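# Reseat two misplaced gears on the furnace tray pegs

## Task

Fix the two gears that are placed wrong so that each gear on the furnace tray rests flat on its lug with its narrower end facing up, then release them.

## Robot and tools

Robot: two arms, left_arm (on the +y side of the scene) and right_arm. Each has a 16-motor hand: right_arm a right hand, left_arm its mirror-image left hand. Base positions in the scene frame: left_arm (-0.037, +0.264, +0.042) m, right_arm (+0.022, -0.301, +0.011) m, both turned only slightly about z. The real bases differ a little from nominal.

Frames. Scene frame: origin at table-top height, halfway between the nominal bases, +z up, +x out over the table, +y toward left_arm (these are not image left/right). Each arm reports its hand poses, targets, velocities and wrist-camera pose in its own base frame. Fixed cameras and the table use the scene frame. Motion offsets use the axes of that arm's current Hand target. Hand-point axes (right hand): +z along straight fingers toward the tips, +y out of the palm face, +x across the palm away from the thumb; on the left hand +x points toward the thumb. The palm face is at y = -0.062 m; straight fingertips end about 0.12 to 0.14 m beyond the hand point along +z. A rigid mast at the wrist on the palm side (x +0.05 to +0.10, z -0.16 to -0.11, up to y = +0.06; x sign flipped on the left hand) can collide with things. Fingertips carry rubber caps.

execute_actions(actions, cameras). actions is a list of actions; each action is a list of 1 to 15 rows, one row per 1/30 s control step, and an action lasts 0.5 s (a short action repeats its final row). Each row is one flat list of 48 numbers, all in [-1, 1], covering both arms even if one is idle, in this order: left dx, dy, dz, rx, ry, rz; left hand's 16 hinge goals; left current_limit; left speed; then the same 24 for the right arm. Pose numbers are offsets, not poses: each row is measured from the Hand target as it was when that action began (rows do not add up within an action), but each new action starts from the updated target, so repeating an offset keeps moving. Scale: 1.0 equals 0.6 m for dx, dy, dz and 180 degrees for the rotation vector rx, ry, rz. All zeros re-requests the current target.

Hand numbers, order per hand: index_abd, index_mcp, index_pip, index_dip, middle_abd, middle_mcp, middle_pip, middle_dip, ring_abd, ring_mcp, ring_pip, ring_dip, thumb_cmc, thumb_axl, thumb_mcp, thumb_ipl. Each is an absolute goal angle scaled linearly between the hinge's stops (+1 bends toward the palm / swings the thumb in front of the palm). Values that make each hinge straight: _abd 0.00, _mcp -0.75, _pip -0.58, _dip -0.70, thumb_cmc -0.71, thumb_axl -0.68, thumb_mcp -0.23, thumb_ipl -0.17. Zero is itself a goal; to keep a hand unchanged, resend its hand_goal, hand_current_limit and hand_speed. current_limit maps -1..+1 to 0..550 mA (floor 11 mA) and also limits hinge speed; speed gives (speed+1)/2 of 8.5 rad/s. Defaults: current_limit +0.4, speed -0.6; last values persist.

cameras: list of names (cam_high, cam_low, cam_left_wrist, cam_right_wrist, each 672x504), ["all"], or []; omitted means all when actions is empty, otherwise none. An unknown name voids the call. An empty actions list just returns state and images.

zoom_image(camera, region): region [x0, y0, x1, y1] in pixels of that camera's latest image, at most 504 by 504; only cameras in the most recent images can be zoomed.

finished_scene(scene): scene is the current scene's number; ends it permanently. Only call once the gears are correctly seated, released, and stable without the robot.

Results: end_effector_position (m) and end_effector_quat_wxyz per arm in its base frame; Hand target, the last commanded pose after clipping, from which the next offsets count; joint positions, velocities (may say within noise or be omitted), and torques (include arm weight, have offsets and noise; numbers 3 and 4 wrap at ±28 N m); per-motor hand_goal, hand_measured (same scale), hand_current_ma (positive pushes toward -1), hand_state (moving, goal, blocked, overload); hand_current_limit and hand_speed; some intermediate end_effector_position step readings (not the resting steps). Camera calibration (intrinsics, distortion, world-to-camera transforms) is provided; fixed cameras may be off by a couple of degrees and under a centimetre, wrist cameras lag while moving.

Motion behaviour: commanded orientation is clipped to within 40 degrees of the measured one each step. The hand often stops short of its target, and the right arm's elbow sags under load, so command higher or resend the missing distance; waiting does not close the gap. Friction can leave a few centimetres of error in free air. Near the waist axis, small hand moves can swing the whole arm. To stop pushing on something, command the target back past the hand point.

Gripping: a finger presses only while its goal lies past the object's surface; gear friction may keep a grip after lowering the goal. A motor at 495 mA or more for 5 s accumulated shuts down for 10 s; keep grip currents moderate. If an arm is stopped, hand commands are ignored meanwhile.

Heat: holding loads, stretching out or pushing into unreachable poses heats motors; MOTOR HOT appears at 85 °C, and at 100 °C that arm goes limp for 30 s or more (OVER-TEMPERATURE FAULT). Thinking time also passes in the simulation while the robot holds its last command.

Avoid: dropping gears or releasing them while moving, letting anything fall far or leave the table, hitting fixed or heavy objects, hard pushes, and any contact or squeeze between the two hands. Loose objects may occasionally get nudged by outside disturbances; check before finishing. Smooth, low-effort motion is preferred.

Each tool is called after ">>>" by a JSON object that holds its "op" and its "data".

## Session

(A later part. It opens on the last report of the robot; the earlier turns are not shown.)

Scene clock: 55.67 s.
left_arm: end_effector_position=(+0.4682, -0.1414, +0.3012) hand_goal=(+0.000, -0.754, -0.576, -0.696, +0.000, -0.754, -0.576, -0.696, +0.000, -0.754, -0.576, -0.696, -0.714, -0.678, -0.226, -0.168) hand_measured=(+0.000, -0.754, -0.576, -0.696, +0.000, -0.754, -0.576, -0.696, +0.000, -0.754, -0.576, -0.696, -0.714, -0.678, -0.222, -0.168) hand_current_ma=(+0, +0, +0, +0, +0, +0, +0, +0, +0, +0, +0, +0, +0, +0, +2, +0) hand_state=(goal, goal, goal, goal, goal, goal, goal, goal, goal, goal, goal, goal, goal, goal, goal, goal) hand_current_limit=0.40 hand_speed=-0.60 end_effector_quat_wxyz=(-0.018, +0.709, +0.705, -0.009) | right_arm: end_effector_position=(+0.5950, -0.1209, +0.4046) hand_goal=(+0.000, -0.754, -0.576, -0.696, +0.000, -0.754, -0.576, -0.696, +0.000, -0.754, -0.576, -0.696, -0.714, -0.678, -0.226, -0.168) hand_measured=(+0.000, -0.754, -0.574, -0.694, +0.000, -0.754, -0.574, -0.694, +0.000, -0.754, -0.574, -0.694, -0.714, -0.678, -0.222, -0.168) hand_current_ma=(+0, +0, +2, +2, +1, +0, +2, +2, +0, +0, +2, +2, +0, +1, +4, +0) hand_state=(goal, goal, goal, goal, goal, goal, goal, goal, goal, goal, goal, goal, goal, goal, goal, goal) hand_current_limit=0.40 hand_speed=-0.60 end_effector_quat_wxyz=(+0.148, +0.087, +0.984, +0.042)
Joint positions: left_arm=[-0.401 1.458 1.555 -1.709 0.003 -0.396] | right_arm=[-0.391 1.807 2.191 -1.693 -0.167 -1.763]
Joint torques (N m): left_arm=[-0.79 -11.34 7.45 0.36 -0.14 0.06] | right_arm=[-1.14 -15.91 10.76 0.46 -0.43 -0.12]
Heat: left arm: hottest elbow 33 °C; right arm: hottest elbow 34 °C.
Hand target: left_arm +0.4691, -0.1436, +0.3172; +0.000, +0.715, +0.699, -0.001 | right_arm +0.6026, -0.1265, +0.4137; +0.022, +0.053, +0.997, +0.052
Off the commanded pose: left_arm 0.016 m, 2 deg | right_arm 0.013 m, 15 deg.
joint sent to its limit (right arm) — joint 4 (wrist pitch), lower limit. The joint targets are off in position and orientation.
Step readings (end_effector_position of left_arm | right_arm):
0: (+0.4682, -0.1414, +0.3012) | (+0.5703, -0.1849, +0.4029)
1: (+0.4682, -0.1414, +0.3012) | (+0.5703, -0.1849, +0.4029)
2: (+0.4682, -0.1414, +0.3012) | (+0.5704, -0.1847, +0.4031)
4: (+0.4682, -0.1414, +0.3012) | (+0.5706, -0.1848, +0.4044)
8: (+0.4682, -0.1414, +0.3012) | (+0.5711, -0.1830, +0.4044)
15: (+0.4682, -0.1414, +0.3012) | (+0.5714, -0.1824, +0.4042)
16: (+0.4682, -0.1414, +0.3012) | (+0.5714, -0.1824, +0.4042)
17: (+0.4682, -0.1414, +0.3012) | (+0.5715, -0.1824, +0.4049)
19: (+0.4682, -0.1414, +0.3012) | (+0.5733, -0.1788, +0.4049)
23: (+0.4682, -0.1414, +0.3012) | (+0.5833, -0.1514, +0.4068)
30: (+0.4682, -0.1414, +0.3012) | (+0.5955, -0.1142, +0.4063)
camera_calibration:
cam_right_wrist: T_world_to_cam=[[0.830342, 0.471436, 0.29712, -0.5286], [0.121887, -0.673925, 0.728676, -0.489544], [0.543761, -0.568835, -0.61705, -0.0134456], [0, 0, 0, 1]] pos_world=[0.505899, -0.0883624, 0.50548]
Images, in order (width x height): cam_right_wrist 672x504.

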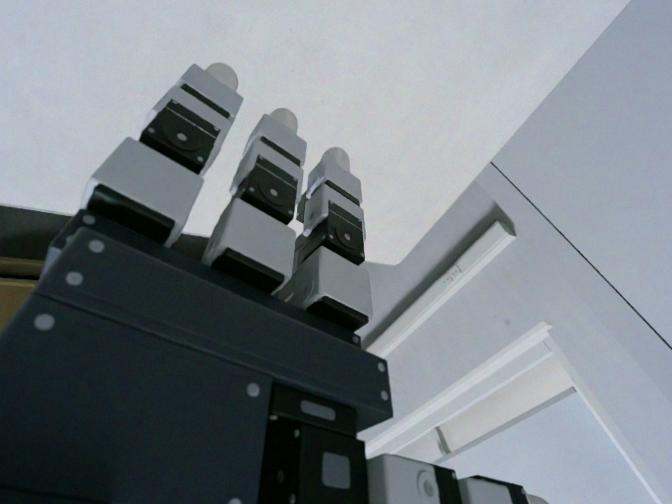

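>>> {"op": "execute_actions", "data": {"actions": [[[0.103,-0.09,0,0,0,0,0,-0.754,-0.576,-0.696,0,-0.754,-0.576,-0.696,0,-0.754,-0.576,-0.696,-0.714,-0.678,-0.226,-0.168,0.4,-0.6,0,0,0,0,0,0,0,-0.754,-0.576,-0.696,0,-0.754,-0.576,-0.696,0,-0.754,-0.576,-0.696,-0.714,-0.678,-0.226,-0.168,0.4,-0.6]],[[0.103,-0.09,0,0,0,-0.05,0,-0.754,-0.576,-0.696,0,-0.754,-0.576,-0.696,0,-0.754,-0.576,-0.696,-0.714,-0.678,-0.226,-0.168,0.4,-0.6,0,0,0,0,0,0,0,-0.754,-0.576,-0.696,0,-0.754,-0.576,-0.696,0,-0.754,-0.576,-0.696,-0.714,-0.678,-0.226,-0.168,0.4,-0.6]],[[0,0,0,0,0,-0.11,0,-0.754,-0.576,-0.696,0,-0.754,-0.576,-0.696,0,-0.754,-0.576,-0.696,-0.714,-0.678,-0.226,-0.168,0.4,-0.6,0,0,0,0,0,0,0,-0.754,-0.576,-0.696,0,-0.754,-0.576,-0.696,0,-0.754,-0.576,-0.696,-0.714,-0.678,-0.226,-0.168,0.4,-0.6]],[[0,0,0,0,0,-0.11,0,-0.754,-0.576,-0.696,0,-0.754,-0.576,-0.696,0,-0.754,-0.576,-0.696,-0.714,-0.678,-0.226,-0.168,0.4,-0.6,0,0,0,0,0,0,0,-0.754,-0.576,-0.696,0,-0.754,-0.576,-0.696,0,-0.754,-0.576,-0.696,-0.714,-0.678,-0.226,-0.168,0.4,-0.6]],[[0,0,0,0,0,-0.11,0,-0.754,-0.576,-0.696,0,-0.754,-0.576,-0.696,0,-0.754,-0.576,-0.696,-0.714,-0.678,-0.226,-0.168,0.4,-0.6,0,0,0,0,0,0,0,-0.754,-0.576,-0.696,0,-0.754,-0.576,-0.696,0,-0.754,-0.576,-0.696,-0.714,-0.678,-0.226,-0.168,0.4,-0.6]],[[0,0,0,0,0,-0.11,0,-0.754,-0.576,-0.696,0,-0.754,-0.576,-0.696,0,-0.754,-0.576,-0.696,-0.714,-0.678,-0.226,-0.168,0.4,-0.6,0,0,0,0,0,0,0,-0.754,-0.576,-0.696,0,-0.754,-0.576,-0.696,0,-0.754,-0.576,-0.696,-0.714,-0.678,-0.226,-0.168,0.4,-0.6]],[[0,0,0,0,0,-0.11,0,-0.754,-0.576,-0.696,0,-0.754,-0.576,-0.696,0,-0.754,-0.576,-0.696,-0.714,-0.678,-0.226,-0.168,0.4,-0.6,0,0,0,0,0,0,0,-0.754,-0.576,-0.696,0,-0.754,-0.576,-0.696,0,-0.754,-0.576,-0.696,-0.714,-0.678,-0.226,-0.168,0.4,-0.6]]], "cameras": ["cam_left_wrist", "cam_high"]}}

Scene clock: 61.67 s.
left_arm: end_effector_position=(+0.3534, -0.0151, +0.2964) hand_goal=(+0.000, -0.754, -0.576, -0.696, +0.000, -0.754, -0.576, -0.696, +0.000, -0.754, -0.576, -0.696, -0.714, -0.678, -0.226, -0.168) hand_measured=(+0.000, -0.752, -0.576, -0.696, +0.000, -0.752, -0.576, -0.696, +0.000, -0.752, -0.576, -0.696, -0.712, -0.678, -0.222, -0.168) hand_current_ma=(+0, +1, +0, +0, +0, +1, +0, +0, +0, +0, +0, +0, +0, +0, +2, +0) hand_state=(goal, goal, goal, goal, goal, goal, goal, goal, goal, goal, goal, goal, goal, goal, goal, goal) hand_current_limit=0.40 hand_speed=-0.60 end_effector_quat_wxyz=(-0.032, -0.138, +0.990, +0.007) | right_arm: end_effector_position=(+0.5950, -0.1209, +0.4046) hand_goal=(+0.000, -0.754, -0.576, -0.696, +0.000, -0.754, -0.576, -0.696, +0.000, -0.754, -0.576, -0.696, -0.714, -0.678, -0.226, -0.168) hand_measured=(+0.000, -0.754, -0.574, -0.694, +0.000, -0.754, -0.574, -0.694, +0.000, -0.754, -0.574, -0.694, -0.714, -0.678, -0.222, -0.168) hand_current_ma=(+0, +0, +2, +2, +1, +0, +2, +2, +0, +0, +2, +2, +0, +1, +4, +0) hand_state=(goal, goal, goal, goal, goal, goal, goal, goal, goal, goal, goal, goal, goal, goal, goal, goal) hand_current_limit=0.40 hand_speed=-0.60 end_effector_quat_wxyz=(+0.148, +0.087, +0.984, +0.042)
Joint positions: left_arm=[-0.219 1.45 1.517 -1.703 0.009 -2.067] | right_arm=[-0.391 1.807 2.191 -1.693 -0.167 -1.763]
Joint torques (N m): left_arm=[-0.26 -10.05 10.66 0.13 -0.27 -0.14] | right_arm=[-1.08 -15.79 10.78 0.47 -0.43 -0.12]
Heat: left arm: hottest elbow 33 °C; right arm: hottest elbow 33 °C.
Hand target: left_arm +0.3639, -0.0177, +0.3173; -0.001, -0.146, +0.989, +0.000 | right_arm +0.6026, -0.1265, +0.4137; +0.022, +0.053, +0.997, +0.052
Off the commanded pose: left_arm 0.024 m, 4 deg | right_arm 0.013 m, 15 deg.
joint sent to its limit (left arm) — joint 6 (wrist roll), lower limit. The joint targets are off in position, not in orientation.
joint sent to its limit (right arm) — joint 4 (wrist pitch), lower limit. The joint targets are off in position and orientation.
Step readings (end_effector_position of left_arm | right_arm):
0: (+0.4682, -0.1414, +0.3012) | (+0.5950, -0.1209, +0.4046)
1: (+0.4679, -0.1414, +0.3006) | (+0.5950, -0.1209, +0.4046)
2: (+0.4674, -0.1407, +0.3000) | (+0.5950, -0.1209, +0.4046)
4: (+0.4551, -0.1324, +0.2915) | (+0.5950, -0.1209, +0.4046)
8: (+0.4254, -0.0973, +0.2891) | (+0.5950, -0.1209, +0.4046)
15: (+0.4167, -0.0764, +0.3126) | (+0.5950, -0.1209, +0.4046)
16: (+0.4160, -0.0777, +0.3115) | (+0.5950, -0.1209, +0.4046)
17: (+0.4151, -0.0781, +0.3103) | (+0.5950, -0.1209, +0.4046)
19: (+0.4050, -0.0709, +0.3016) | (+0.5950, -0.1209, +0.4046)
23: (+0.3771, -0.0374, +0.2935) | (+0.5950, -0.1209, +0.4046)
30: (+0.3645, -0.0194, +0.3111) | (+0.5950, -0.1209, +0.4046)
31: (+0.3642, -0.0199, +0.3117) | (+0.5950, -0.1209, +0.4046)
32: (+0.3638, -0.0187, +0.3110) | (+0.5950, -0.1209, +0.4046)
34: (+0.3619, -0.0168, +0.3088) | (+0.5950, -0.1209, +0.4046)
38: (+0.3592, -0.0203, +0.3001) | (+0.5950, -0.1209, +0.4046)
45: (+0.3566, -0.0204, +0.2917) | (+0.5950, -0.1209, +0.4046)
46: (+0.3559, -0.0192, +0.2918) | (+0.5950, -0.1209, +0.4046)
47: (+0.3548, -0.0179, +0.2919) | (+0.5950, -0.1209, +0.4046)
49: (+0.3544, -0.0162, +0.2932) | (+0.5950, -0.1209, +0.4046)
53: (+0.3575, -0.0176, +0.2939) | (+0.5950, -0.1209, +0.4046)
60: (+0.3551, -0.0181, +0.2892) | (+0.5950, -0.1209, +0.4046)
61: (+0.3545, -0.0173, +0.2900) | (+0.5950, -0.1209, +0.4046)
62: (+0.3536, -0.0167, +0.2902) | (+0.5950, -0.1209, +0.4046)
64: (+0.3535, -0.0166, +0.2937) | (+0.5950, -0.1209, +0.4046)
68: (+0.3578, -0.0171, +0.2966) | (+0.5950, -0.1209, +0.4046)
75: (+0.3542, -0.0148, +0.2913) | (+0.5950, -0.1209, +0.4046)
76: (+0.3533, -0.0146, +0.2919) | (+0.5950, -0.1209, +0.4046)
77: (+0.3523, -0.0146, +0.2922) | (+0.5950, -0.1209, +0.4046)
79: (+0.3527, -0.0166, +0.2953) | (+0.5950, -0.1209, +0.4046)
83: (+0.3573, -0.0209, +0.2985) | (+0.5950, -0.1209, +0.4046)
90: (+0.3544, -0.0201, +0.2940) | (+0.5950, -0.1209, +0.4046)
91: (+0.3536, -0.0195, +0.2942) | (+0.5950, -0.1209, +0.4046)
92: (+0.3520, -0.0196, +0.2950) | (+0.5950, -0.1209, +0.4046)
94: (+0.3530, -0.0205, +0.2975) | (+0.5950, -0.1209, +0.4046)
98: (+0.3575, -0.0178, +0.3002) | (+0.5950, -0.1209, +0.4046)
105: (+0.3556, -0.0122, +0.2958) | (+0.5950, -0.1209, +0.4046)
camera_calibration:
cam_left_wrist: T_world_to_cam=[[0.917857, -0.392292, -0.0603713, -0.346716], [-0.211749, -0.612623, 0.761482, -0.212577], [-0.335708, -0.686149, -0.645368, 0.421349], [0, 0, 0, 1]] pos_world=[0.414673, 0.0228645, 0.412867]
Images, in order (width x height): cam_high 672x504, cam_left_wrist 672x504.

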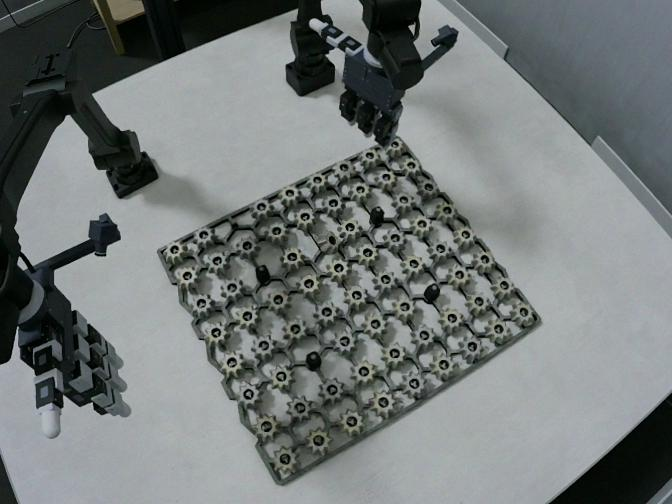

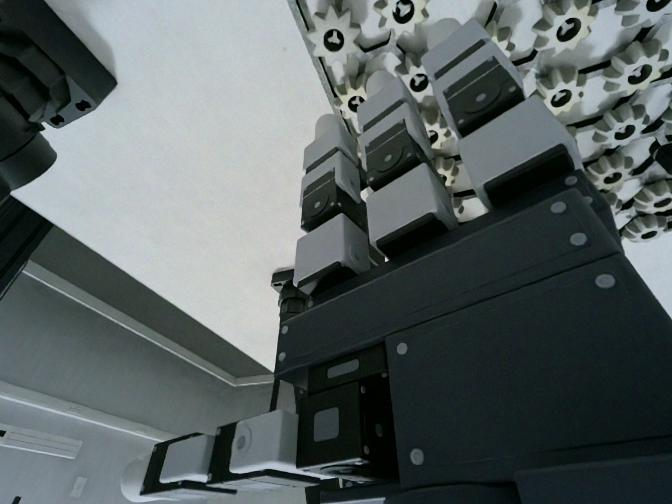

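>>> {"op": "execute_actions", "data": {"actions": [[[0,0,0,0,0,0,0,-0.754,-0.576,-0.696,0,-0.754,-0.576,-0.696,0,-0.754,-0.576,-0.696,-0.714,-0.678,-0.226,-0.168,0.4,-0.6,0.0652,-0.0563,0,0,0,0.1037,0,-0.754,-0.576,-0.696,0,-0.754,-0.576,-0.696,0,-0.754,-0.576,-0.696,-0.714,-0.678,-0.226,-0.168,0.4,-0.6]],[[0,0,0,0,0,0,0,-0.754,-0.576,-0.696,0,-0.754,-0.576,-0.696,0,-0.754,-0.576,-0.696,-0.714,-0.678,-0.226,-0.168,0.4,-0.6,0.0437,-0.0742,0,0,0,0.1037,0,-0.754,-0.576,-0.696,0,-0.754,-0.576,-0.696,0,-0.754,-0.576,-0.696,-0.714,-0.678,-0.226,-0.168,0.4,-0.6]],[[0,0,0,0,0,0,0,-0.754,-0.576,-0.696,0,-0.754,-0.576,-0.696,0,-0.754,-0.576,-0.696,-0.714,-0.678,-0.226,-0.168,0.4,-0.6,0.0177,-0.0843,0,0,0,0.1037,0,-0.754,-0.576,-0.696,0,-0.754,-0.576,-0.696,0,-0.754,-0.576,-0.696,-0.714,-0.678,-0.226,-0.168,0.4,-0.6]],[[0,0,0,0,0,0,0,-0.754,-0.576,-0.696,0,-0.754,-0.576,-0.696,0,-0.754,-0.576,-0.696,-0.714,-0.678,-0.226,-0.168,0.4,-0.6,-0.0102,-0.0855,0,0,0,0.1037,0,-0.754,-0.576,-0.696,0,-0.754,-0.576,-0.696,0,-0.754,-0.576,-0.696,-0.714,-0.678,-0.226,-0.168,0.4,-0.6]],[[0,0,0,0,0,0,0,-0.754,-0.576,-0.696,0,-0.754,-0.576,-0.696,0,-0.754,-0.576,-0.696,-0.714,-0.678,-0.226,-0.168,0.4,-0.6,-0.037,-0.0777,0,0,0,0.1037,0,-0.754,-0.576,-0.696,0,-0.754,-0.576,-0.696,0,-0.754,-0.576,-0.696,-0.714,-0.678,-0.226,-0.168,0.4,-0.6]],[[0,0,0,0,0,0,0,-0.754,-0.576,-0.696,0,-0.754,-0.576,-0.696,0,-0.754,-0.576,-0.696,-0.714,-0.678,-0.226,-0.168,0.4,-0.6,-0.06,-0.0617,0,0,0,0.1037,0,-0.754,-0.576,-0.696,0,-0.754,-0.576,-0.696,0,-0.754,-0.576,-0.696,-0.714,-0.678,-0.226,-0.168,0.4,-0.6]]], "cameras": ["cam_right_wrist"]}}

>>> {"op": "execute_actions", "data": {"actions": [[[0,0,0,0,0,0,0,-0.754,-0.576,-0.696,0,-0.754,-0.576,-0.696,0,-0.754,-0.576,-0.696,-0.714,-0.678,-0.226,-0.168,0.4,-0.6,-0.0766,-0.0394,0,0,0,0.1037,0,-0.754,-0.576,-0.696,0,-0.754,-0.576,-0.696,0,-0.754,-0.576,-0.696,-0.714,-0.678,-0.226,-0.168,0.4,-0.6]],[[0,0,0,0,0,0,0,-0.754,-0.576,-0.696,0,-0.754,-0.576,-0.696,0,-0.754,-0.576,-0.696,-0.714,-0.678,-0.226,-0.168,0.4,-0.6,-0.0852,-0.0127,0,0,0,0.1037,0,-0.754,-0.576,-0.696,0,-0.754,-0.576,-0.696,0,-0.754,-0.576,-0.696,-0.714,-0.678,-0.226,-0.168,0.4,-0.6]],[[0,0,0,0,0,0,0,-0.754,-0.576,-0.696,0,-0.754,-0.576,-0.696,0,-0.754,-0.576,-0.696,-0.714,-0.678,-0.226,-0.168,0.4,-0.6,-0.0847,0.0152,0,0,0,0.1037,0,-0.754,-0.576,-0.696,0,-0.754,-0.576,-0.696,0,-0.754,-0.576,-0.696,-0.714,-0.678,-0.226,-0.168,0.4,-0.6]]], "cameras": ["cam_right_wrist", "cam_high"]}}

Scene clock: 68.13 s.
left_arm: end_effector_position=(+0.3534, -0.0151, +0.2964) hand_goal=(+0.000, -0.754, -0.576, -0.696, +0.000, -0.754, -0.576, -0.696, +0.000, -0.754, -0.576, -0.696, -0.714, -0.678, -0.226, -0.168) hand_measured=(+0.000, -0.752, -0.576, -0.696, +0.000, -0.752, -0.576, -0.696, +0.000, -0.752, -0.576, -0.696, -0.712, -0.678, -0.222, -0.168) hand_current_ma=(+0, +1, +0, +0, +0, +1, +0, +0, +0, +0, +0, +0, +0, +0, +2, +0) hand_state=(goal, goal, goal, goal, goal, goal, goal, goal, goal, goal, goal, goal, goal, goal, goal, goal) hand_current_limit=0.40 hand_speed=-0.60 end_effector_quat_wxyz=(-0.032, -0.138, +0.990, +0.007) | right_arm: end_effector_position=(+0.3511, -0.3004, +0.3777) hand_goal=(+0.000, -0.754, -0.576, -0.696, +0.000, -0.754, -0.576, -0.696, +0.000, -0.754, -0.576, -0.696, -0.714, -0.678, -0.226, -0.168) hand_measured=(+0.000, -0.754, -0.574, -0.694, +0.000, -0.754, -0.574, -0.694, +0.000, -0.754, -0.574, -0.694, -0.714, -0.678, -0.222, -0.168) hand_current_ma=(+0, +0, +1, +2, +0, +0, +2, +2, +0, +0, +2, +2, -1, +1, +4, +0) hand_state=(goal, goal, goal, goal, goal, goal, goal, goal, goal, goal, goal, goal, goal, goal, goal, goal) hand_current_limit=0.40 hand_speed=-0.60 end_effector_quat_wxyz=(+0.052, +0.850, +0.520, +0.069)
Joint positions: left_arm=[-0.219 1.45 1.517 -1.703 0.009 -2.067] | right_arm=[-0.747 1.263 1.522 -1.693 -0.104 -0.267]
Joint torques (N m): left_arm=[0.09 -9.88 10.52 0.17 -0.31 -0.14] | right_arm=[-0.79 -8.76 7.94 0.23 -0.04 0.17]
Heat: left arm: hottest elbow 34 °C; right arm: hottest elbow 34 °C.
Hand target: left_arm +0.3639, -0.0177, +0.3173; -0.001, -0.146, +0.989, +0.000 | right_arm +0.3486, -0.3017, +0.3835; -0.031, +0.856, +0.514, +0.047
Off the commanded pose: left_arm 0.024 m, 4 deg | right_arm 0.006 m, 10 deg.
joint sent to its limit (left arm) — joint 6 (wrist roll), lower limit. The joint targets are off in position, not in orientation.
joint sent to its limit (right arm) — joint 4 (wrist pitch), lower limit. The joint targets are off in position and orientation.
Step readings (end_effector_position of left_arm | right_arm):
0: (+0.3534, -0.0151, +0.2964) | (+0.5950, -0.1209, +0.4046)
1: (+0.3534, -0.0151, +0.2964) | (+0.5950, -0.1209, +0.4046)
2: (+0.3534, -0.0151, +0.2964) | (+0.5945, -0.1210, +0.4040)
4: (+0.3534, -0.0151, +0.2964) | (+0.5889, -0.1217, +0.3986)
8: (+0.3534, -0.0151, +0.2964) | (+0.5713, -0.1351, +0.3899)
15: (+0.3534, -0.0151, +0.2964) | (+0.5586, -0.1581, +0.4029)
16: (+0.3534, -0.0151, +0.2964) | (+0.5587, -0.1573, +0.4032)
17: (+0.3534, -0.0151, +0.2964) | (+0.5569, -0.1569, +0.4033)
19: (+0.3534, -0.0151, +0.2964) | (+0.5475, -0.1549, +0.3955)
23: (+0.3534, -0.0151, +0.2964) | (+0.5277, -0.1641, +0.3886)
30: (+0.3534, -0.0151, +0.2964) | (+0.5166, -0.1843, +0.4004)
31: (+0.3534, -0.0151, +0.2964) | (+0.5164, -0.1844, +0.4006)
32: (+0.3534, -0.0151, +0.2964) | (+0.5151, -0.1837, +0.3991)
34: (+0.3534, -0.0151, +0.2964) | (+0.5074, -0.1827, +0.3913)
38: (+0.3534, -0.0151, +0.2964) | (+0.4872, -0.1941, +0.3830)
45: (+0.3534, -0.0151, +0.2964) | (+0.4750, -0.2116, +0.3955)
46: (+0.3534, -0.0151, +0.2964) | (+0.4748, -0.2120, +0.3963)
47: (+0.3534, -0.0151, +0.2964) | (+0.4738, -0.2119, +0.3950)
49: (+0.3534, -0.0151, +0.2964) | (+0.4666, -0.2125, +0.3878)
53: (+0.3534, -0.0151, +0.2964) | (+0.4466, -0.2247, +0.3798)
60: (+0.3534, -0.0151, +0.2964) | (+0.4344, -0.2396, +0.3895)
61: (+0.3534, -0.0151, +0.2964) | (+0.4341, -0.2401, +0.3902)
62: (+0.3534, -0.0151, +0.2964) | (+0.4328, -0.2411, +0.3894)
64: (+0.3534, -0.0151, +0.2964) | (+0.4267, -0.2428, +0.3827)
68: (+0.3534, -0.0151, +0.2964) | (+0.4066, -0.2552, +0.3759)
75: (+0.3534, -0.0151, +0.2964) | (+0.3937, -0.2682, +0.3844)
76: (+0.3534, -0.0151, +0.2964) | (+0.3933, -0.2691, +0.3843)
77: (+0.3534, -0.0151, +0.2964) | (+0.3923, -0.2706, +0.3827)
79: (+0.3534, -0.0151, +0.2964) | (+0.3863, -0.2727, +0.3784)
83: (+0.3534, -0.0151, +0.2964) | (+0.3665, -0.2858, +0.3733)
90: (+0.3534, -0.0151, +0.2964) | (+0.3529, -0.2983, +0.3780)
camera_calibration:
cam_right_wrist: T_world_to_cam=[[0.198266, -0.978402, 0.0584827, -0.357033], [-0.812726, -0.130755, 0.567785, -0.00914785], [-0.547875, -0.160103, -0.821097, 0.583707], [0, 0, 0, 1]] pos_world=[0.383151, -0.257065, 0.505354]
Images, in order (width x height): cam_right_wrist 672x504.

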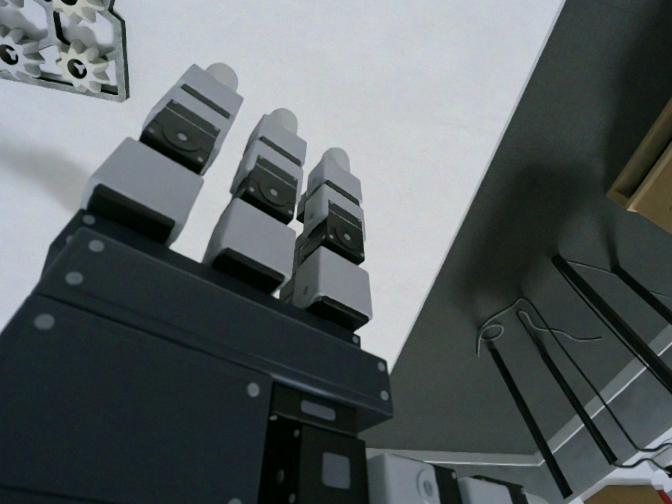

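Scene clock: 70.50 s.
left_arm: end_effector_position=(+0.3534, -0.0151, +0.2964) hand_goal=(+0.000, -0.754, -0.576, -0.696, +0.000, -0.754, -0.576, -0.696, +0.000, -0.754, -0.576, -0.696, -0.714, -0.678, -0.226, -0.168) hand_measured=(+0.000, -0.752, -0.576, -0.696, +0.000, -0.752, -0.576, -0.696, +0.000, -0.752, -0.576, -0.696, -0.712, -0.678, -0.222, -0.168) hand_current_ma=(+0, +1, +0, +0, +0, +1, +0, +0, +0, +0, +0, +0, +0, +0, +2, +0) hand_state=(goal, goal, goal, goal, goal, goal, goal, goal, goal, goal, goal, goal, goal, goal, goal, goal) hand_current_limit=0.40 hand_speed=-0.60 end_effector_quat_wxyz=(-0.032, -0.138, +0.990, +0.007) | right_arm: end_effector_position=(+0.2210, -0.3813, +0.3521) hand_goal=(+0.000, -0.754, -0.576, -0.696, +0.000, -0.754, -0.576, -0.696, +0.000, -0.754, -0.576, -0.696, -0.714, -0.678, -0.226, -0.168) hand_measured=(+0.000, -0.754, -0.574, -0.694, +0.000, -0.754, -0.574, -0.694, +0.000, -0.754, -0.574, -0.694, -0.714, -0.678, -0.222, -0.168) hand_current_ma=(+0, +0, +1, +2, +0, +0, +2, +2, +0, +0, +2, +2, -1, +1, +5, +0) hand_state=(goal, goal, goal, goal, goal, goal, goal, goal, goal, goal, goal, goal, goal, goal, goal, goal) hand_current_limit=0.40 hand_speed=-0.60 end_effector_quat_wxyz=(+0.020, +0.996, +0.062, +0.060)
Joint positions: left_arm=[-0.219 1.45 1.517 -1.703 0.009 -2.067] | right_arm=[-0.936 1.279 1.501 -1.693 -0.078 0.515]
Joint torques (N m): left_arm=[0.03 -10.17 10.63 0.17 -0.31 -0.16] | right_arm=[-0.79 -7.47 10.28 0.12 -0.02 0.16]
Heat: left arm: hottest elbow 34 °C; right arm: hottest elbow 33 °C.
Hand target: left_arm +0.3639, -0.0177, +0.3173; -0.001, -0.146, +0.989, +0.000 | right_arm +0.2216, -0.3893, +0.3684; -0.049, +0.997, +0.052, +0.027
Off the commanded pose: left_arm 0.024 m, 4 deg | right_arm 0.018 m, 9 deg.
joint sent to its limit (left arm) — joint 6 (wrist roll), lower limit. The joint targets are off in position, not in orientation.
joint sent to its limit (right arm) — joint 4 (wrist pitch), lower limit. The joint targets are off in position and orientation.
Step readings (end_effector_position of left_arm | right_arm):
0: (+0.3534, -0.0151, +0.2964) | (+0.3511, -0.3004, +0.3777)
1: (+0.3534, -0.0151, +0.2964) | (+0.3509, -0.3006, +0.3777)
2: (+0.3534, -0.0151, +0.2964) | (+0.3496, -0.3017, +0.3768)
4: (+0.3534, -0.0151, +0.2964) | (+0.3451, -0.3041, +0.3747)
8: (+0.3534, -0.0151, +0.2964) | (+0.3260, -0.3176, +0.3717)
15: (+0.3534, -0.0151, +0.2964) | (+0.3120, -0.3288, +0.3708)
16: (+0.3534, -0.0151, +0.2964) | (+0.3115, -0.3291, +0.3707)
17: (+0.3534, -0.0151, +0.2964) | (+0.3099, -0.3300, +0.3705)
19: (+0.3534, -0.0151, +0.2964) | (+0.3048, -0.3331, +0.3699)
23: (+0.3534, -0.0151, +0.2964) | (+0.2844, -0.3472, +0.3689)
30: (+0.3534, -0.0151, +0.2964) | (+0.2677, -0.3570, +0.3681)
31: (+0.3534, -0.0151, +0.2964) | (+0.2673, -0.3570, +0.3680)
32: (+0.3534, -0.0151, +0.2964) | (+0.2656, -0.3573, +0.3678)
34: (+0.3534, -0.0151, +0.2964) | (+0.2592, -0.3594, +0.3669)
38: (+0.3534, -0.0151, +0.2964) | (+0.2366, -0.3709, +0.3640)
45: (+0.3534, -0.0151, +0.2964) | (+0.2217, -0.3816, +0.3547)
camera_calibration:
cam_right_wrist: T_world_to_cam=[[-0.692592, -0.719413, -0.05255, -0.0741268], [-0.591778, 0.525036, 0.611667, 0.0748608], [-0.41245, 0.454734, -0.789368, 0.671763], [0, 0, 0, 1]] pos_world=[0.27003, -0.398106, 0.480583]
Images, in order (width x height): cam_high 672x504, cam_right_wrist 672x504.

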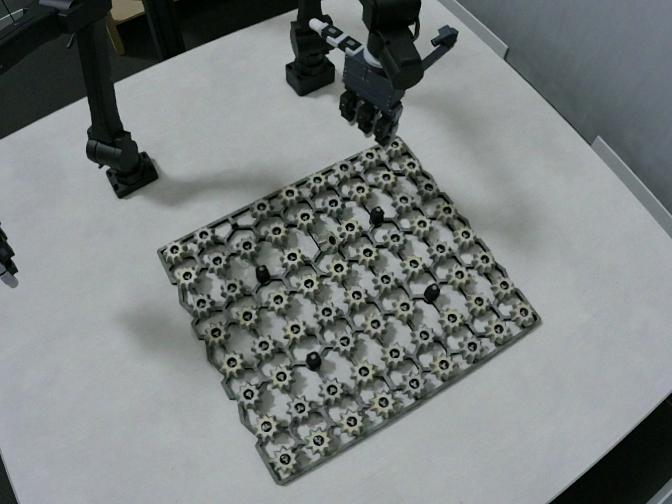

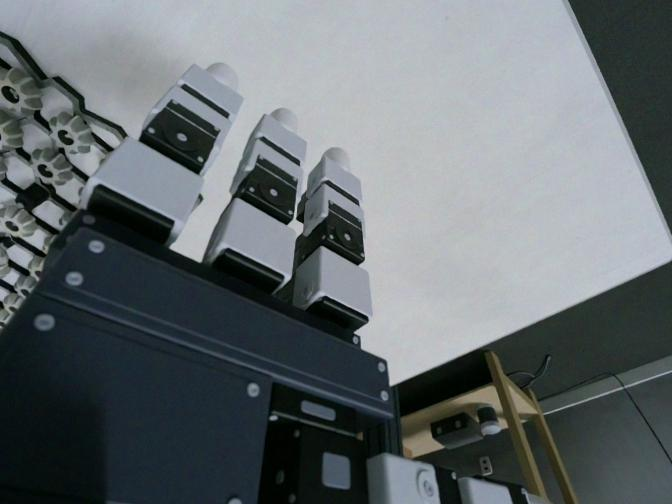

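>>> {"op": "execute_actions", "data": {"actions": [[[0.015,0.07,0,0,0,0,0,-0.754,-0.576,-0.696,0,-0.754,-0.576,-0.696,0,-0.754,-0.576,-0.696,-0.714,-0.678,-0.226,-0.168,0.4,-0.6,0,0,0,0,0,0,0,-0.754,-0.576,-0.696,0,-0.754,-0.576,-0.696,0,-0.754,-0.576,-0.696,-0.714,-0.678,-0.226,-0.168,0.4,-0.6]],[[0.0232,0.108,0,0,0,0,0,-0.754,-0.576,-0.696,0,-0.754,-0.576,-0.696,0,-0.754,-0.576,-0.696,-0.714,-0.678,-0.226,-0.168,0.4,-0.6,0,0,0,0,0,0,0,-0.754,-0.576,-0.696,0,-0.754,-0.576,-0.696,0,-0.754,-0.576,-0.696,-0.714,-0.678,-0.226,-0.168,0.4,-0.6]],[[0.0232,0.108,0,0,0,0,0,-0.754,-0.576,-0.696,0,-0.754,-0.576,-0.696,0,-0.754,-0.576,-0.696,-0.714,-0.678,-0.226,-0.168,0.4,-0.6,0,0,0,0,0,0,0,-0.754,-0.576,-0.696,0,-0.754,-0.576,-0.696,0,-0.754,-0.576,-0.696,-0.714,-0.678,-0.226,-0.168,0.4,-0.6]],[[0.0232,0.108,0,0,0,0,0,-0.754,-0.576,-0.696,0,-0.754,-0.576,-0.696,0,-0.754,-0.576,-0.696,-0.714,-0.678,-0.226,-0.168,0.4,-0.6,0,0,0,0,0,0,0,-0.754,-0.576,-0.696,0,-0.754,-0.576,-0.696,0,-0.754,-0.576,-0.696,-0.714,-0.678,-0.226,-0.168,0.4,-0.6]],[[0.0232,0.108,0,0,0,0,0,-0.754,-0.576,-0.696,0,-0.754,-0.576,-0.696,0,-0.754,-0.576,-0.696,-0.714,-0.678,-0.226,-0.168,0.4,-0.6,0,0,0,0,0,0,0,-0.754,-0.576,-0.696,0,-0.754,-0.576,-0.696,0,-0.754,-0.576,-0.696,-0.714,-0.678,-0.226,-0.168,0.4,-0.6]],[[0.0232,0.108,0,0,0,0,0,-0.754,-0.576,-0.696,0,-0.754,-0.576,-0.696,0,-0.754,-0.576,-0.696,-0.714,-0.678,-0.226,-0.168,0.4,-0.6,0,0,0,0,0,0,0,-0.754,-0.576,-0.696,0,-0.754,-0.576,-0.696,0,-0.754,-0.576,-0.696,-0.714,-0.678,-0.226,-0.168,0.4,-0.6]],[[0.0232,0.108,0,0,0,0,0,-0.754,-0.576,-0.696,0,-0.754,-0.576,-0.696,0,-0.754,-0.576,-0.696,-0.714,-0.678,-0.226,-0.168,0.4,-0.6,0,0,0,0,0,0,0,-0.754,-0.576,-0.696,0,-0.754,-0.576,-0.696,0,-0.754,-0.576,-0.696,-0.714,-0.678,-0.226,-0.168,0.4,-0.6]]], "cameras": ["cam_left_wrist", "cam_high"]}}

Scene clock: 75.63 s.
left_arm: end_effector_position=(+0.1427, +0.3563, +0.2921) hand_goal=(+0.000, -0.754, -0.576, -0.696, +0.000, -0.754, -0.576, -0.696, +0.000, -0.754, -0.576, -0.696, -0.714, -0.678, -0.226, -0.168) hand_measured=(+0.000, -0.752, -0.576, -0.696, +0.000, -0.752, -0.576, -0.696, +0.000, -0.752, -0.576, -0.696, -0.714, -0.678, -0.222, -0.168) hand_current_ma=(+0, +1, +0, +0, +0, +0, +0, +0, +0, +0, +0, +0, +0, +0, +3, +0) hand_state=(goal, goal, goal, goal, goal, goal, goal, goal, goal, goal, goal, goal, goal, goal, goal, goal) hand_current_limit=0.40 hand_speed=-0.60 end_effector_quat_wxyz=(-0.022, -0.153, +0.988, -0.023) | right_arm: end_effector_position=(+0.2207, -0.3813, +0.3521) hand_goal=(+0.000, -0.754, -0.576, -0.696, +0.000, -0.754, -0.576, -0.696, +0.000, -0.754, -0.576, -0.696, -0.714, -0.678, -0.226, -0.168) hand_measured=(+0.000, -0.754, -0.574, -0.694, +0.000, -0.754, -0.574, -0.694, +0.000, -0.754, -0.574, -0.694, -0.714, -0.678, -0.222, -0.168) hand_current_ma=(+0, +0, +1, +2, +0, +0, +2, +2, +0, +0, +2, +2, -1, +1, +5, +0) hand_state=(goal, goal, goal, goal, goal, goal, goal, goal, goal, goal, goal, goal, goal, goal, goal, goal) hand_current_limit=0.40 hand_speed=-0.60 end_effector_quat_wxyz=(+0.020, +0.996, +0.060, +0.060)
Joint positions: left_arm=[0.979 1.272 1.348 -1.71 0 -0.899] | right_arm=[-0.936 1.279 1.501 -1.693 -0.078 0.518]
Joint torques (N m): left_arm=[-0.67 -7.24 10.65 0.09 -0.13 0.02] | right_arm=[-0.85 -7.53 10.35 0.1 -0.05 0.15]
Heat: left arm: hottest elbow 35 °C; right arm: hottest elbow 33 °C.
Hand target: left_arm +0.1511, +0.3681, +0.3174; -0.001, -0.146, +0.989, +0.000 | right_arm +0.2216, -0.3893, +0.3684; -0.049, +0.997, +0.052, +0.027
Off the commanded pose: left_arm 0.029 m, 4 deg | right_arm 0.018 m, 9 deg.
joint sent to its limit (right arm) — joint 4 (wrist pitch), lower limit. The joint targets are off in position and orientation.
Step readings (end_effector_position of left_arm | right_arm):
0: (+0.3534, -0.0151, +0.2964) | (+0.2210, -0.3813, +0.3521)
1: (+0.3534, -0.0151, +0.2964) | (+0.2210, -0.3813, +0.3521)
2: (+0.3531, -0.0151, +0.2969) | (+0.2210, -0.3813, +0.3521)
4: (+0.3519, -0.0123, +0.2976) | (+0.2210, -0.3813, +0.3521)
8: (+0.3464, +0.0061, +0.3021) | (+0.2209, -0.3813, +0.3521)
15: (+0.3406, +0.0214, +0.3101) | (+0.2207, -0.3813, +0.3521)
16: (+0.3410, +0.0209, +0.3098) | (+0.2207, -0.3813, +0.3521)
17: (+0.3407, +0.0210, +0.3078) | (+0.2207, -0.3813, +0.3521)
19: (+0.3352, +0.0279, +0.3029) | (+0.2207, -0.3813, +0.3521)
23: (+0.3139, +0.0588, +0.3016) | (+0.2207, -0.3813, +0.3521)
30: (+0.3080, +0.0785, +0.3096) | (+0.2207, -0.3813, +0.3521)
31: (+0.3083, +0.0779, +0.3092) | (+0.2207, -0.3813, +0.3521)
32: (+0.3084, +0.0783, +0.3077) | (+0.2207, -0.3813, +0.3521)
34: (+0.3048, +0.0864, +0.3035) | (+0.2207, -0.3813, +0.3521)
38: (+0.2814, +0.1181, +0.3030) | (+0.2207, -0.3813, +0.3521)
45: (+0.2751, +0.1353, +0.3093) | (+0.2207, -0.3813, +0.3521)
46: (+0.2754, +0.1345, +0.3082) | (+0.2207, -0.3813, +0.3521)
47: (+0.2764, +0.1357, +0.3076) | (+0.2207, -0.3813, +0.3521)
49: (+0.2706, +0.1442, +0.3052) | (+0.2207, -0.3813, +0.3521)
53: (+0.2482, +0.1765, +0.3045) | (+0.2207, -0.3813, +0.3521)
60: (+0.2424, +0.1922, +0.3070) | (+0.2207, -0.3813, +0.3521)
61: (+0.2434, +0.1914, +0.3066) | (+0.2207, -0.3813, +0.3521)
62: (+0.2440, +0.1929, +0.3066) | (+0.2207, -0.3813, +0.3521)
64: (+0.2394, +0.2028, +0.3063) | (+0.2207, -0.3813, +0.3521)
68: (+0.2156, +0.2358, +0.3066) | (+0.2207, -0.3813, +0.3521)
75: (+0.2098, +0.2490, +0.3061) | (+0.2207, -0.3813, +0.3521)
76: (+0.2108, +0.2487, +0.3059) | (+0.2207, -0.3813, +0.3521)
77: (+0.2112, +0.2502, +0.3059) | (+0.2207, -0.3813, +0.3521)
79: (+0.2052, +0.2592, +0.3057) | (+0.2207, -0.3813, +0.3521)
83: (+0.1767, +0.2887, +0.3038) | (+0.2207, -0.3813, +0.3521)
90: (+0.1718, +0.3010, +0.2963) | (+0.2207, -0.3813, +0.3521)
91: (+0.1725, +0.3015, +0.2958) | (+0.2207, -0.3813, +0.3521)
92: (+0.1736, +0.3030, +0.2959) | (+0.2207, -0.3813, +0.3521)
94: (+0.1685, +0.3118, +0.2957) | (+0.2207, -0.3813, +0.3521)
98: (+0.1426, +0.3408, +0.2935) | (+0.2207, -0.3813, +0.3521)
105: (+0.1382, +0.3550, +0.2898) | (+0.2207, -0.3813, +0.3521)
camera_calibration:
cam_left_wrist: T_world_to_cam=[[0.931057, -0.364675, -0.0120595, -0.0337877], [-0.21522, -0.575571, 0.788922, -0.0469611], [-0.294641, -0.731936, -0.614375, 0.604155], [0, 0, 0, 1]] pos_world=[0.19936, 0.402852, 0.407819]
Images, in order (width x height): cam_high 672x504, cam_left_wrist 672x504.

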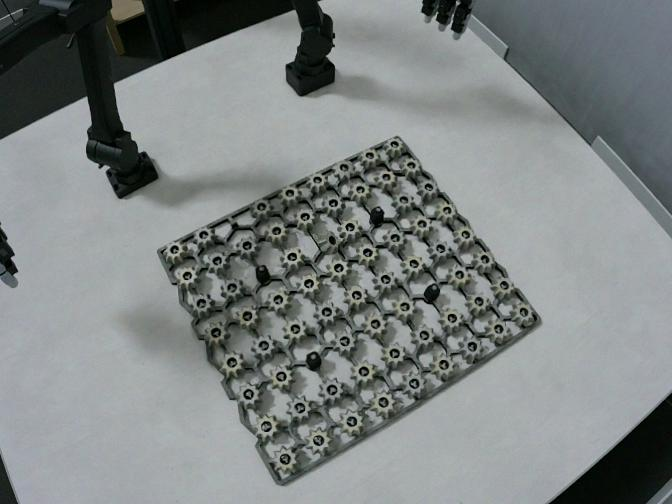

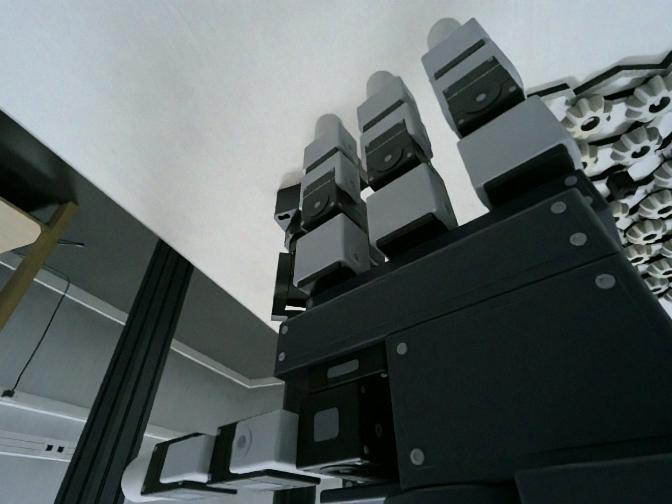

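>>> {"op": "zoom_image", "data": {"camera": "cam_high", "region": [225, 365, 305, 445]}}

>>> {"op": "zoom_image", "data": {"camera": "cam_high", "region": [265, 400, 345, 480]}}

>>> {"op": "zoom_image", "data": {"camera": "cam_high", "region": [310, 365, 390, 445]}}

>>> {"op": "zoom_image", "data": {"camera": "cam_high", "region": [200, 300, 280, 380]}}

>>> {"op": "zoom_image", "data": {"camera": "cam_high", "region": [255, 290, 335, 370]}}

>>> {"op": "zoom_image", "data": {"camera": "cam_high", "region": [375, 330, 455, 410]}}

Scaled by 6.300 from the camera's 672x504 image, which has a finer 960x720 frame.

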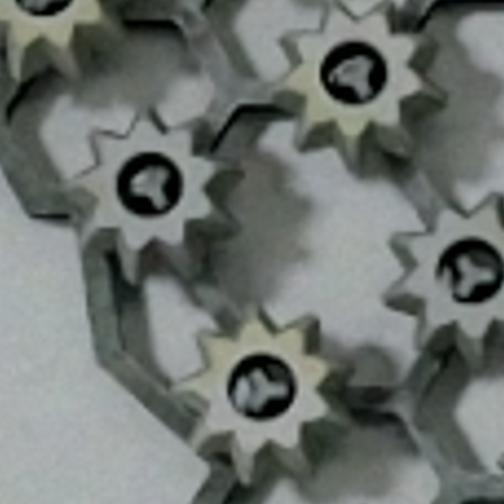

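Scaled by 6.300 from the camera's 672x504 image, which has a finer 960x720 frame.

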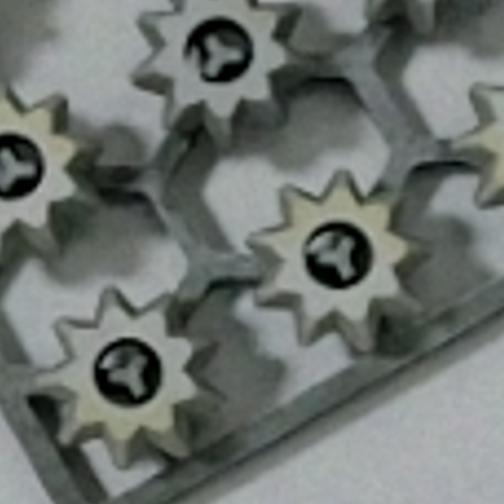

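Scaled by 6.300 from the camera's 672x504 image, which has a finer 960x720 frame.

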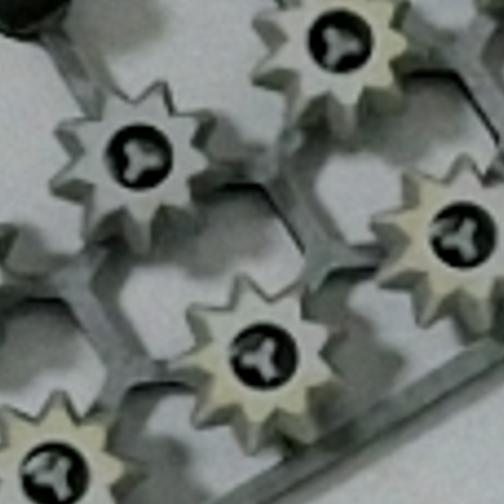

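Scaled by 6.300 from the camera's 672x504 image, which has a finer 960x720 frame.

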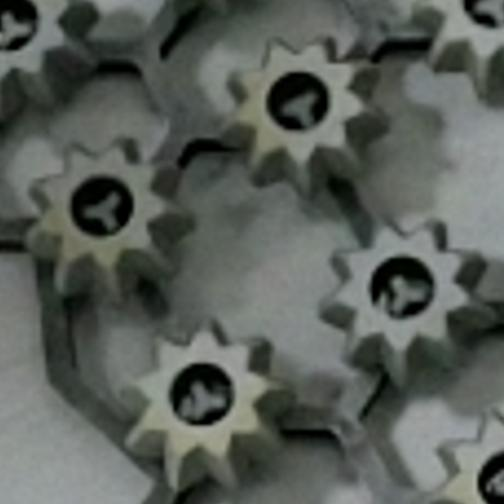

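Scaled by 6.300 from the camera's 672x504 image, which has a finer 960x720 frame.

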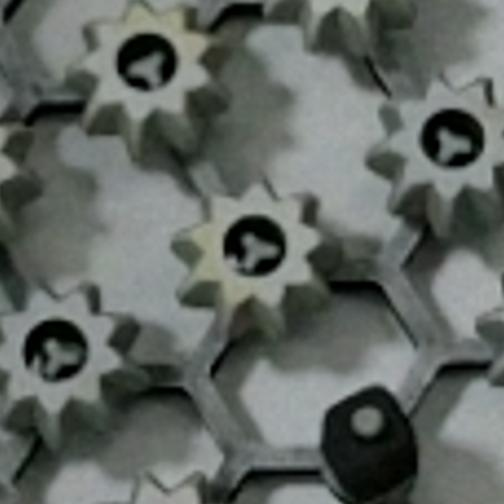

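Scaled by 6.300 from the camera's 672x504 image, which has a finer 960x720 frame.

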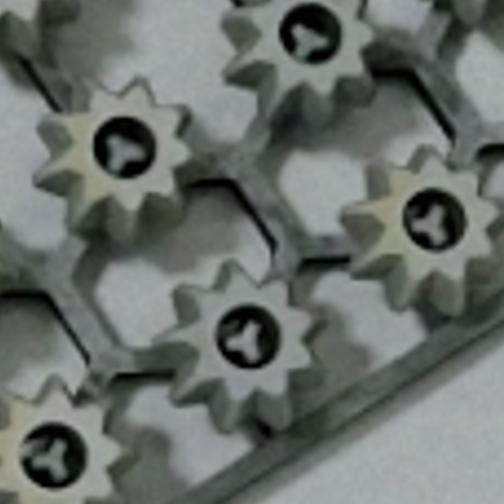

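>>> {"op": "zoom_image", "data": {"camera": "cam_high", "region": [330, 0, 500, 130]}}

>>> {"op": "zoom_image", "data": {"camera": "cam_high", "region": [480, 60, 672, 260]}}

>>> {"op": "zoom_image", "data": {"camera": "cam_high", "region": [500, 240, 672, 440]}}

>>> {"op": "zoom_image", "data": {"camera": "cam_high", "region": [300, 380, 550, 504]}}

>>> {"op": "zoom_image", "data": {"camera": "cam_high", "region": [0, 380, 250, 504]}}

>>> {"op": "zoom_image", "data": {"camera": "cam_high", "region": [0, 100, 200, 400]}}

>>> {"op": "zoom_image", "data": {"camera": "cam_high", "region": [120, 0, 340, 200]}}

Scaled by 2.965 from the camera's 672x504 image, which has a finer 960x720 frame.

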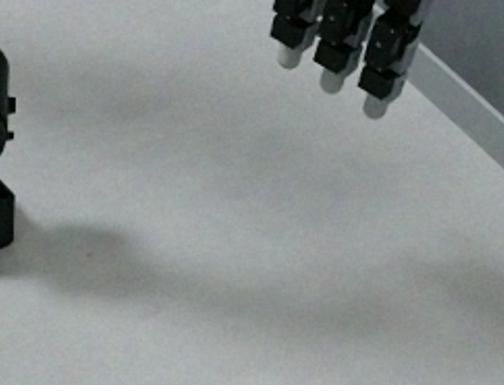

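Scaled by 2.520 from the camera's 672x504 image, which has a finer 960x720 frame.

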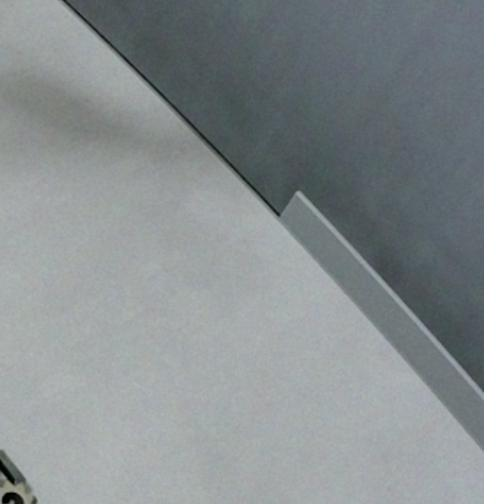

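Scaled by 2.520 from the camera's 672x504 image, which has a finer 960x720 frame.

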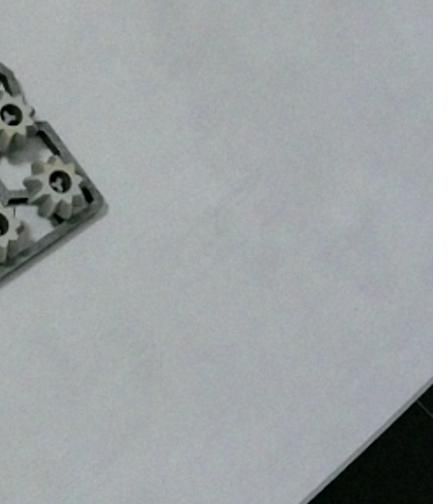

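Scaled by 2.016 from the camera's 672x504 image, which has a finer 960x720 frame.

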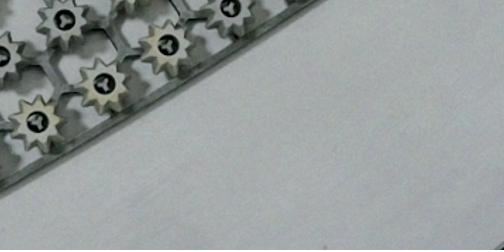

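Scaled by 2.016 from the camera's 672x504 image, which has a finer 960x720 frame.

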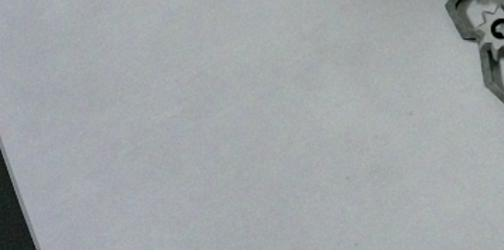

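Scaled by 1.680 from the camera's 672x504 image, which has a finer 960x720 frame.

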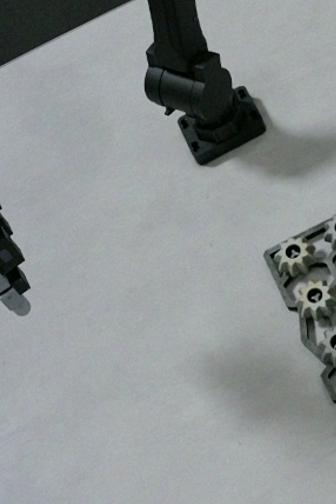

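Scaled by 2.291 from the camera's 672x504 image, which has a finer 960x720 frame.

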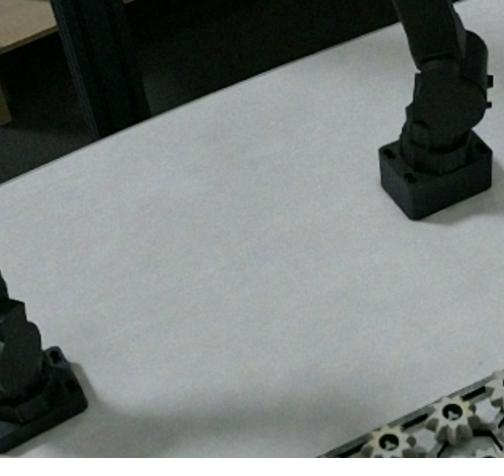

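>>> {"op": "execute_actions", "data": {"actions": [], "cameras": ["cam_low"]}}

>>> {"op": "zoom_image", "data": {"camera": "cam_low", "region": [420, 300, 640, 380]}}

>>> {"op": "zoom_image", "data": {"camera": "cam_low", "region": [0, 280, 220, 400]}}

>>> {"op": "zoom_image", "data": {"camera": "cam_low", "region": [150, 290, 300, 350]}}

Scene clock: 78.03 s.
left_arm: end_effector_position=(+0.1427, +0.3563, +0.2921) hand_goal=(+0.000, -0.754, -0.576, -0.696, +0.000, -0.754, -0.576, -0.696, +0.000, -0.754, -0.576, -0.696, -0.714, -0.678, -0.226, -0.168) hand_measured=(+0.000, -0.752, -0.576, -0.696, +0.000, -0.752, -0.576, -0.696, +0.000, -0.752, -0.576, -0.696, -0.714, -0.678, -0.222, -0.168) hand_current_ma=(+0, +1, +0, +0, +0, +0, +0, +0, +0, +0, +0, +0, +0, +0, +3, +0) hand_state=(goal, goal, goal, goal, goal, goal, goal, goal, goal, goal, goal, goal, goal, goal, goal, goal) hand_current_limit=0.40 hand_speed=-0.60 end_effector_quat_wxyz=(-0.022, -0.153, +0.988, -0.023) | right_arm: end_effector_position=(+0.2207, -0.3813, +0.3521) hand_goal=(+0.000, -0.754, -0.576, -0.696, +0.000, -0.754, -0.576, -0.696, +0.000, -0.754, -0.576, -0.696, -0.714, -0.678, -0.226, -0.168) hand_measured=(+0.000, -0.754, -0.574, -0.694, +0.000, -0.754, -0.574, -0.694, +0.000, -0.754, -0.574, -0.694, -0.714, -0.678, -0.222, -0.168) hand_current_ma=(+0, +0, +1, +2, +0, +0, +2, +2, +0, +0, +2, +2, -1, +1, +5, +0) hand_state=(goal, goal, goal, goal, goal, goal, goal, goal, goal, goal, goal, goal, goal, goal, goal, goal) hand_current_limit=0.40 hand_speed=-0.60 end_effector_quat_wxyz=(+0.020, +0.996, +0.060, +0.060)
Joint positions: left_arm=[0.979 1.272 1.348 -1.71 0 -0.899] | right_arm=[-0.936 1.279 1.501 -1.693 -0.078 0.518]
Joint velocities: within noise
Joint torques (N m): left_arm=[-0.67 -7.3 10.59 0.06 -0.14 0.02] | right_arm=[-0.91 -7.59 10.33 0.08 -0.04 0.15]
Heat: left arm: hottest elbow 35 °C; right arm: hottest elbow 33 °C.
Hand target: left_arm +0.1511, +0.3681, +0.3174; -0.001, -0.146, +0.989, +0.000 | right_arm +0.2216, -0.3893, +0.3684; -0.049, +0.997, +0.052, +0.027
Off the commanded pose: left_arm 0.029 m, 4 deg | right_arm 0.018 m, 9 deg.
Images, in order (width x height): cam_low 672x504.

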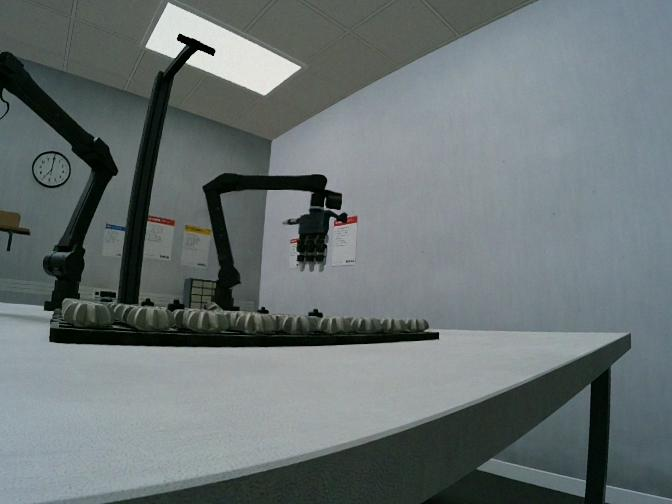

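Scaled by 2.291 from the camera's 672x504 image, which has a finer 960x720 frame.

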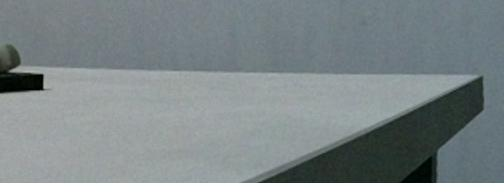

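Scaled by 2.291 from the camera's 672x504 image, which has a finer 960x720 frame.

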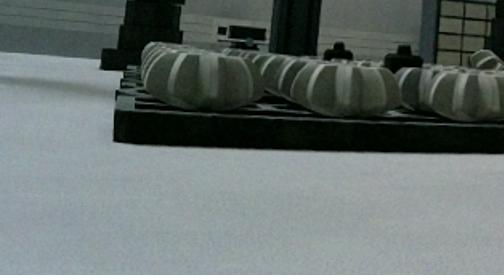

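Scaled by 3.360 from the camera's 672x504 image, which has a finer 960x720 frame.

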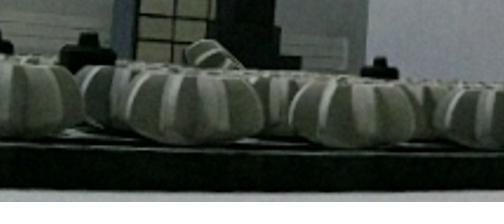

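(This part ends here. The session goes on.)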